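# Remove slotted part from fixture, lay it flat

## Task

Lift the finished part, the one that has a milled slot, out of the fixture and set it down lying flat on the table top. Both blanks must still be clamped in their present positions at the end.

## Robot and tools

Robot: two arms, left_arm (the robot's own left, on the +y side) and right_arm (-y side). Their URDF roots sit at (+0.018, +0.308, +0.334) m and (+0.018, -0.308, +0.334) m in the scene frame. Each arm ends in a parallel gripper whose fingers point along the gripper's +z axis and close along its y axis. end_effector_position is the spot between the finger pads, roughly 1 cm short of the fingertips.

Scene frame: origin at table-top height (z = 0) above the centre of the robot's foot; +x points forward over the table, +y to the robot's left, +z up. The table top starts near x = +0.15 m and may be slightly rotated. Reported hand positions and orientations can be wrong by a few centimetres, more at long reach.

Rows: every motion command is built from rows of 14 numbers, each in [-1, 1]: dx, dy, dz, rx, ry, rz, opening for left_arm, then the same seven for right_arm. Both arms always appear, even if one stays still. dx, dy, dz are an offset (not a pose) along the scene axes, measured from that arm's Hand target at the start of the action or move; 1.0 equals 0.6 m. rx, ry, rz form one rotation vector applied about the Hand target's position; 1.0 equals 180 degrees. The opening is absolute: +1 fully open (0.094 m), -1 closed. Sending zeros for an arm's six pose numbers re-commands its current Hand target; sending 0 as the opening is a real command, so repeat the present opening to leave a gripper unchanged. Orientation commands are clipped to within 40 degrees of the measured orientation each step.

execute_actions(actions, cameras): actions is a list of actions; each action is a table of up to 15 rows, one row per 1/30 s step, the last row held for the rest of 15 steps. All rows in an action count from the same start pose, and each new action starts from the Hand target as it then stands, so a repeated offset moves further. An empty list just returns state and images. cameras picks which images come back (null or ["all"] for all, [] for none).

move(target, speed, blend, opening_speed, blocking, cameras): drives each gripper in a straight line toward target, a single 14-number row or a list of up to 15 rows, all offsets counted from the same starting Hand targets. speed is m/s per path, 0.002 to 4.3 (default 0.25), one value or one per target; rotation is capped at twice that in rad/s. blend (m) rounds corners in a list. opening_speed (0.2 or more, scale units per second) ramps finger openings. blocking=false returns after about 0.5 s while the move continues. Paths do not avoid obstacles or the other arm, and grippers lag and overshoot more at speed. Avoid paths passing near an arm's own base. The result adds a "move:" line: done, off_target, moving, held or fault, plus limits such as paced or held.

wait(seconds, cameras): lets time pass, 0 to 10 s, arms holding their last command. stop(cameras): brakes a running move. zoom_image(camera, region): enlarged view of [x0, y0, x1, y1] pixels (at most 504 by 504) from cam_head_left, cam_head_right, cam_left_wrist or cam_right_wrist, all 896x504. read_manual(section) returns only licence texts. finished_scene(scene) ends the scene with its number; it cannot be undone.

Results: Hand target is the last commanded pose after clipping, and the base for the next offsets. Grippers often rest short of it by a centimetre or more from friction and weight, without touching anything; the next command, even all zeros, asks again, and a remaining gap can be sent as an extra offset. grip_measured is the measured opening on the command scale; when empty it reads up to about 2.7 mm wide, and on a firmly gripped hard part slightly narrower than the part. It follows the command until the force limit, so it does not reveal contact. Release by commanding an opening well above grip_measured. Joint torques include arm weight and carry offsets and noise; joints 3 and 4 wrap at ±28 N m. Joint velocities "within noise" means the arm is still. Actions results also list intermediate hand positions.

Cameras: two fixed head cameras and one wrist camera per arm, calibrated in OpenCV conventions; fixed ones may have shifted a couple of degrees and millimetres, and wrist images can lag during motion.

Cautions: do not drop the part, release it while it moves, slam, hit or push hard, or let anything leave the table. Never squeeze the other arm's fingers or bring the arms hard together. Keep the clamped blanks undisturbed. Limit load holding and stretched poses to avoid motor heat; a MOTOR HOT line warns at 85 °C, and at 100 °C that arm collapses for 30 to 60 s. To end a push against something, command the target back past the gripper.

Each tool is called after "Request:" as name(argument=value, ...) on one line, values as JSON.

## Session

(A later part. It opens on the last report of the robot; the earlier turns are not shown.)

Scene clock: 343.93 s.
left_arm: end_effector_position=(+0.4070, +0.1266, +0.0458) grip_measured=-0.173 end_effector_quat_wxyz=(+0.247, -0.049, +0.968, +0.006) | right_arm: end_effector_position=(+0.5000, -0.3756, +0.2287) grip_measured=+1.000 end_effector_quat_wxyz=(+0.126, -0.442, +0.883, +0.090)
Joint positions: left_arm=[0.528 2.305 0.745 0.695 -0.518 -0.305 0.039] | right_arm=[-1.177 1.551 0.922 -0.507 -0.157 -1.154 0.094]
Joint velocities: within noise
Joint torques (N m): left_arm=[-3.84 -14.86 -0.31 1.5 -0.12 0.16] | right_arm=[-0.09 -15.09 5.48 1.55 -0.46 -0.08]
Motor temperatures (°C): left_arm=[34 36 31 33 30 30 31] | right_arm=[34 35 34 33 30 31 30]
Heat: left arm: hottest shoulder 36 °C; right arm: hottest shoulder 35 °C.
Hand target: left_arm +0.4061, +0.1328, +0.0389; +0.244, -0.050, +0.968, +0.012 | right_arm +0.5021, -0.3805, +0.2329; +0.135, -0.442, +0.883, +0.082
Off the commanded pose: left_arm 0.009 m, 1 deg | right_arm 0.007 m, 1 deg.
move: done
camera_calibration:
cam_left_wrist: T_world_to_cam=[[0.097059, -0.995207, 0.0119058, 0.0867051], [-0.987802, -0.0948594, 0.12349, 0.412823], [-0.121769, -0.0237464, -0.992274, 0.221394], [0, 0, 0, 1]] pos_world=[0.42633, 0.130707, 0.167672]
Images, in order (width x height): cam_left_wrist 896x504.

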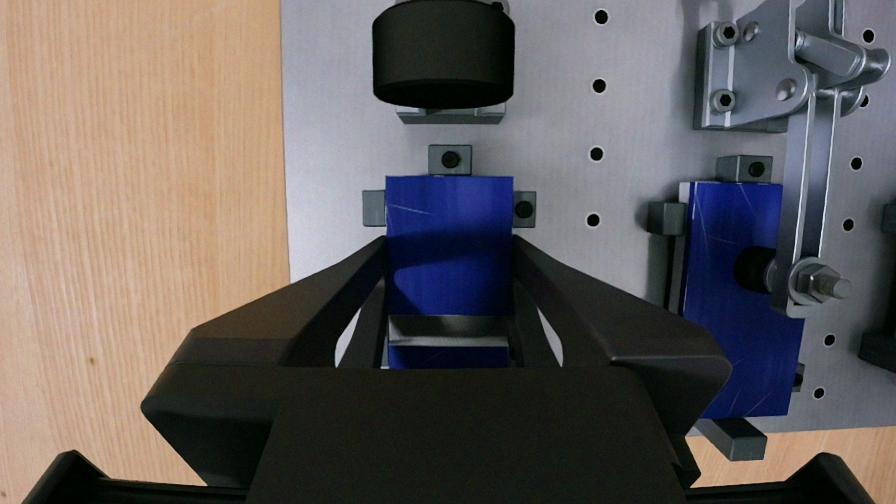

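Request:
move(target=[[0,0,0.075,0,0,0,-1, 0,0,0,0,0,0,1],[0,0,0.15,0,0,0,-1, 0,0,0,0,0,0,1],[0,0.2667,0.15,0,0,0,-1, 0,0,0,0,0,0,1],[0,0.2667,-0.014,0,-0.003,0,-1, 0,0,0,0,0,0,1]], speed=[0.1,0.25,0.35,0.2], blend=[0.0,0.03,0.02,0], cameras=["cam_head_left"])

Request:
zoom_image(camera="cam_head_left", region=[0, 200, 300, 420])

Scene clock: 362.50 s.
left_arm: end_effector_position=(+0.4032, +0.2869, +0.0315) grip_measured=-0.173 end_effector_quat_wxyz=(+0.242, -0.049, +0.969, +0.007) | right_arm: end_effector_position=(+0.5000, -0.3756, +0.2287) grip_measured=+1.000 end_effector_quat_wxyz=(+0.126, -0.442, +0.883, +0.090)
Joint positions: left_arm=[0.962 2.26 0.607 0.9 -0.217 0.027 0.039] | right_arm=[-1.177 1.551 0.922 -0.507 -0.157 -1.154 0.094]
Joint velocities: within noise
Joint torques (N m): left_arm=[-2.26 -14.33 -2.11 2.06 0.07 0.17] | right_arm=[-0.15 -15.09 5.56 1.43 -0.44 -0.11]
Motor temperatures (°C): left_arm=[34 36 31 33 30 30 33] | right_arm=[34 35 34 33 30 31 30]
Heat: left arm: hottest shoulder 36 °C; right arm: hottest shoulder 35 °C.
Hand target: left_arm +0.4061, +0.2929, +0.0305; +0.248, -0.050, +0.967, +0.011 | right_arm +0.5021, -0.3805, +0.2329; +0.135, -0.442, +0.883, +0.082
Off the commanded pose: left_arm 0.007 m, 1 deg | right_arm 0.007 m, 1 deg.
move: done; blend cut to 0.0225 m at target 2
Images, in order (width x height): cam_head_left 896x504.

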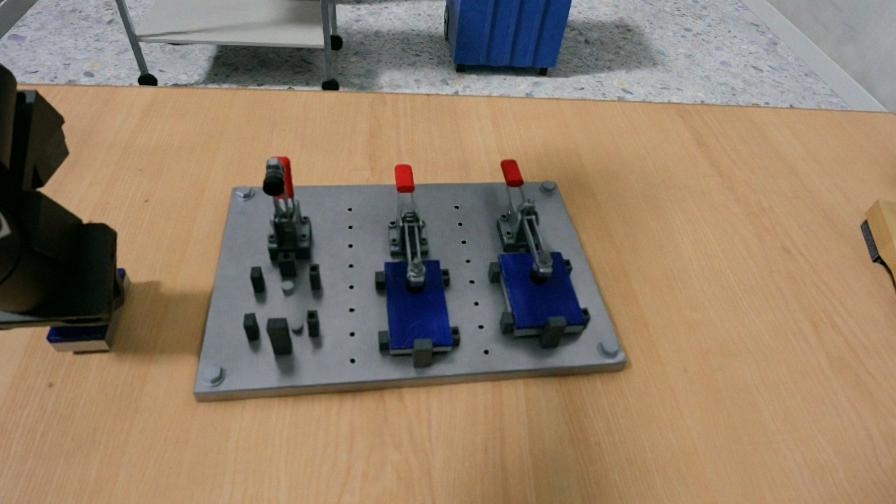

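Scaled by 1.680 from the camera's 896x504 image, which has a finer 1280x720 frame.

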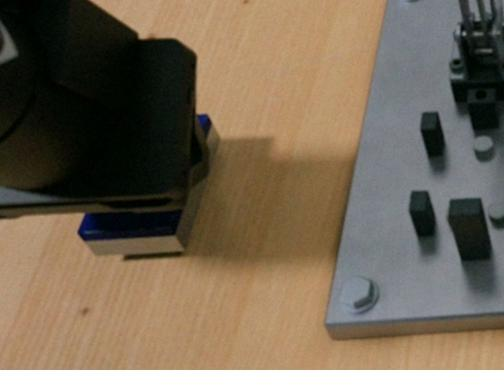

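Request:
move(target=[0,0,-0.0117,0,-0.003,0,-1, 0,0,0,0,0,0,1], speed=0.06, cameras=[])

Scene clock: 367.63 s.
left_arm: end_effector_position=(+0.4047, +0.2867, +0.0264) grip_measured=-0.173 end_effector_quat_wxyz=(+0.248, -0.049, +0.967, +0.006) | right_arm: end_effector_position=(+0.5000, -0.3756, +0.2287) grip_measured=+1.000 end_effector_quat_wxyz=(+0.126, -0.442, +0.883, +0.090)
Joint positions: left_arm=[0.966 2.284 0.617 0.927 -0.212 0.033 0.039] | right_arm=[-1.177 1.551 0.922 -0.507 -0.157 -1.154 0.094]
Joint velocities: within noise
Joint torques (N m): left_arm=[-2.2 -13.98 -2.06 2.11 0.08 0.18] | right_arm=[0.15 -14.92 5.49 1.52 -0.44 -0.1]
Motor temperatures (°C): left_arm=[34 36 31 33 30 30 33] | right_arm=[34 35 34 33 30 31 30]
Heat: left arm: hottest shoulder 36 °C; right arm: hottest shoulder 35 °C.
Hand target: left_arm +0.4060, +0.2929, +0.0234; +0.253, -0.050, +0.966, +0.011 | right_arm +0.5021, -0.3805, +0.2329; +0.135, -0.442, +0.883, +0.082
Off the commanded pose: left_arm 0.007 m, 1 deg | right_arm 0.007 m, 1 deg.
move: done
No camera images: "cameras" was empty.

Request:
move(target=[0,0,-0.0117,0,0,0,-1, 0,0,0,0,0,0,1], speed=0.06, cameras=["cam_head_left"])

Request:
zoom_image(camera="cam_head_left", region=[20, 240, 180, 400])

Scene clock: 374.07 s.
left_arm: end_effector_position=(+0.4067, +0.2867, +0.0238) grip_measured=-0.173 end_effector_quat_wxyz=(+0.252, -0.049, +0.966, +0.007) | right_arm: end_effector_position=(+0.5000, -0.3756, +0.2287) grip_measured=+1.000 end_effector_quat_wxyz=(+0.126, -0.442, +0.883, +0.090)
Joint positions: left_arm=[0.967 2.295 0.625 0.939 -0.21 0.036 0.039] | right_arm=[-1.177 1.551 0.922 -0.507 -0.157 -1.154 0.094]
Joint velocities: within noise
Joint torques (N m): left_arm=[-1.96 -12.92 -1.58 2 0.14 0.16] | right_arm=[-0.32 -14.86 5.44 1.51 -0.48 -0.1]
Motor temperatures (°C): left_arm=[34 35 31 33 30 30 33] | right_arm=[34 35 34 33 30 31 30]
Heat: left arm: hottest shoulder 35 °C; right arm: hottest shoulder 35 °C.
Hand target: left_arm +0.4061, +0.2929, +0.0164; +0.253, -0.050, +0.966, +0.011 | right_arm +0.5021, -0.3805, +0.2329; +0.135, -0.442, +0.883, +0.082
Off the commanded pose: left_arm 0.010 m, 1 deg | right_arm 0.007 m, 1 deg.
move: done
Images, in order (width x height): cam_head_left 896x504.

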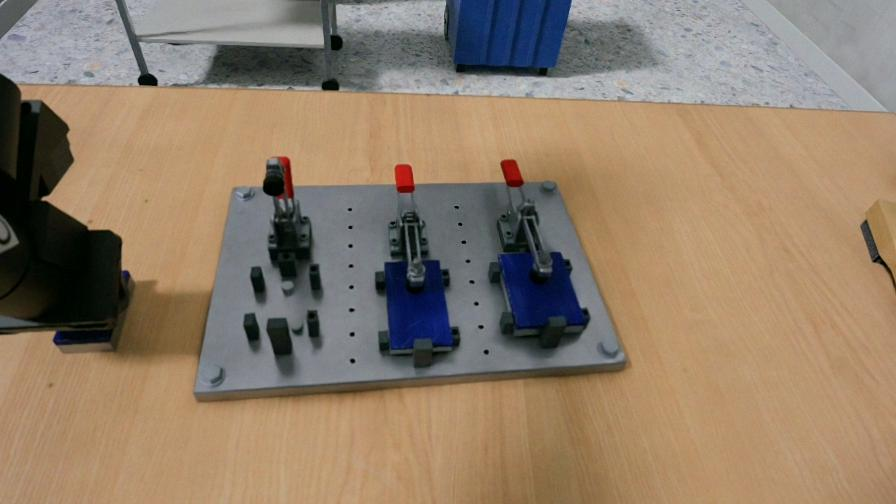

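Scaled by 3.150 from the camera's 896x504 image, which has a finer 1280x720 frame.

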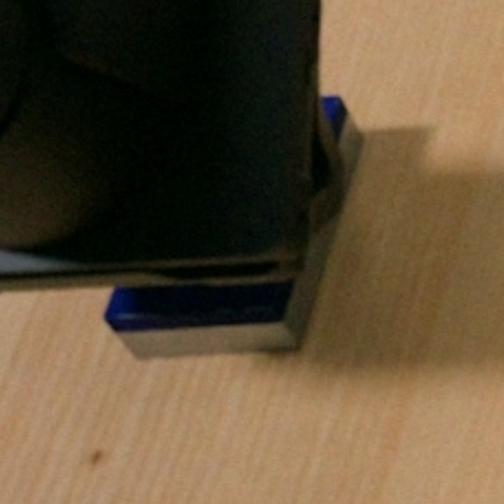

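Request:
move(target=[[0,0,-0.005,0,0,0,-1, 0,0,0,0,0,0,1],[0,0,-0.005,0,0,0,-0.9, 0,0,0,0,0,0,1]], speed=0.06, cameras=[])

Scene clock: 380.33 s.
left_arm: end_effector_position=(+0.4068, +0.2867, +0.0237) grip_measured=-0.173 end_effector_quat_wxyz=(+0.254, -0.048, +0.966, +0.007) | right_arm: end_effector_position=(+0.5000, -0.3756, +0.2287) grip_measured=+1.000 end_effector_quat_wxyz=(+0.126, -0.442, +0.883, +0.090)
Joint positions: left_arm=[0.967 2.298 0.625 0.946 -0.21 0.038 0.039] | right_arm=[-1.177 1.551 0.922 -0.507 -0.157 -1.154 0.094]
Joint velocities: within noise
Joint torques (N m): left_arm=[-1.79 -12.34 -1.18 1.89 0.19 0.17] | right_arm=[-0.03 -14.92 5.53 1.51 -0.45 -0.1]
Motor temperatures (°C): left_arm=[33 35 31 33 30 30 33] | right_arm=[34 35 34 33 30 31 30]
Heat: left arm: hottest shoulder 35 °C; right arm: hottest shoulder 35 °C.
Hand target: left_arm +0.4060, +0.2929, +0.0133; +0.253, -0.050, +0.966, +0.011 | right_arm +0.5021, -0.3805, +0.2329; +0.135, -0.442, +0.883, +0.082
Off the commanded pose: left_arm 0.012 m, 1 deg | right_arm 0.007 m, 1 deg.
move: off_target (left_arm); target 2's new opening was sent with left_arm's hand 0.012 m and 1 deg from that target
No camera images: "cameras" was empty.

Contact confirmed. Release and lift.

Request:
move(target=[[0,0,0.009,0,0,0,-0.9, 0,0,0,0,0,0,1],[0,0,0.009,0,0,0,0.2, 0,0,0,0,0,0,1],[0,0,0.17,0,0,0,0.2, 0,0,0,0,0,0,1]], speed=[0.06,0.06,0.25], opening_speed=1.5, cameras=["cam_head_left","cam_left_wrist"])

Scene clock: 388.70 s.
left_arm: end_effector_position=(+0.4106, +0.2984, +0.1136) grip_measured=+0.198 end_effector_quat_wxyz=(+0.257, -0.051, +0.965, +0.015) | right_arm: end_effector_position=(+0.5000, -0.3756, +0.2287) grip_measured=+1.000 end_effector_quat_wxyz=(+0.126, -0.442, +0.883, +0.090)
Joint positions: left_arm=[0.934 1.965 0.473 0.768 -0.252 0.016 0.056] | right_arm=[-1.177 1.551 0.922 -0.507 -0.157 -1.154 0.094]
Joint velocities: within noise
Joint torques (N m): left_arm=[-4.01 -14.56 -1.69 1.02 -0.08 -0.05] | right_arm=[-0.15 -14.97 5.44 1.55 -0.46 -0.08]
Motor temperatures (°C): left_arm=[33 35 31 33 30 30 33] | right_arm=[34 35 34 33 30 31 30]
Heat: left arm: hottest shoulder 35 °C; right arm: hottest shoulder 35 °C.
Hand target: left_arm +0.4060, +0.2929, +0.1154; +0.253, -0.050, +0.966, +0.011 | right_arm +0.5021, -0.3805, +0.2329; +0.135, -0.442, +0.883, +0.082
Off the commanded pose: left_arm 0.007 m, 1 deg | right_arm 0.007 m, 1 deg.
move: done
camera_calibration:
cam_left_wrist: T_world_to_cam=[[0.105299, -0.994428, -0.00510123, 0.254729], [-0.989294, -0.105274, 0.101064, 0.430622], [-0.101038, -0.00559533, -0.994867, 0.279523], [0, 0, 0, 1]] pos_world=[0.427432, 0.300207, 0.235867]
Images, in order (width x height): cam_head_left 896x504, cam_left_wrist 896x504.

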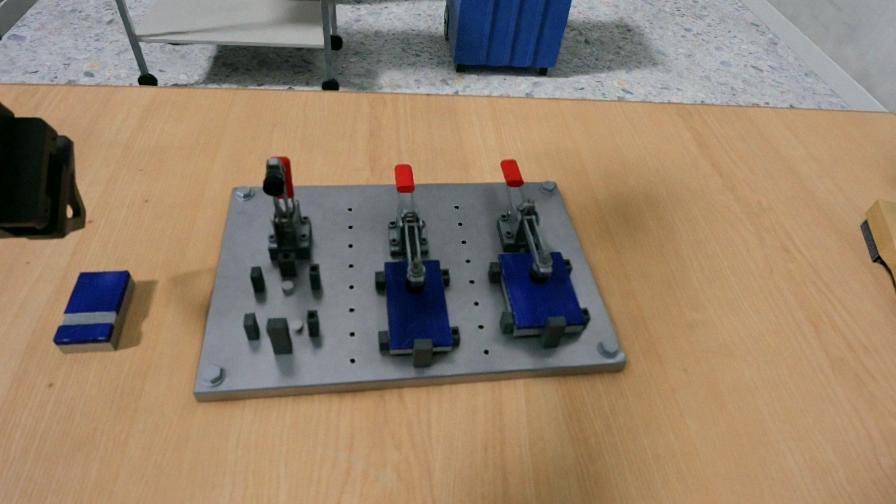

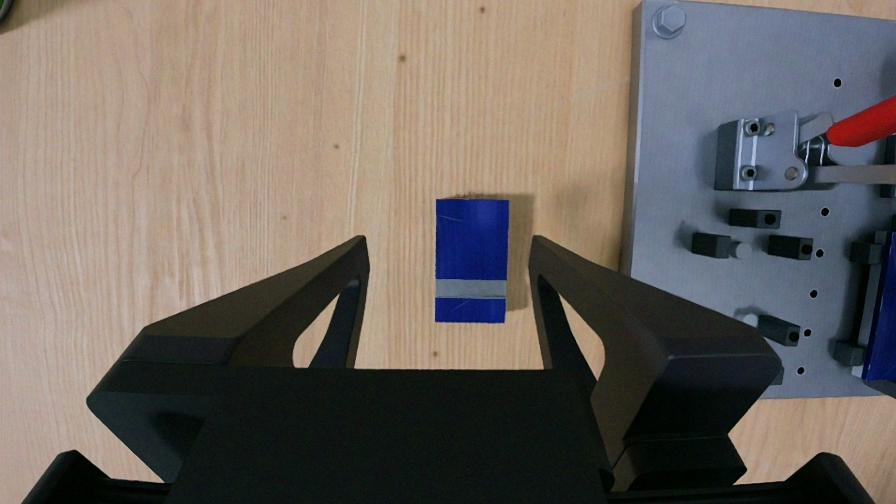

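Request:
finished_scene(scene=3)

The scene is finished: the task was done.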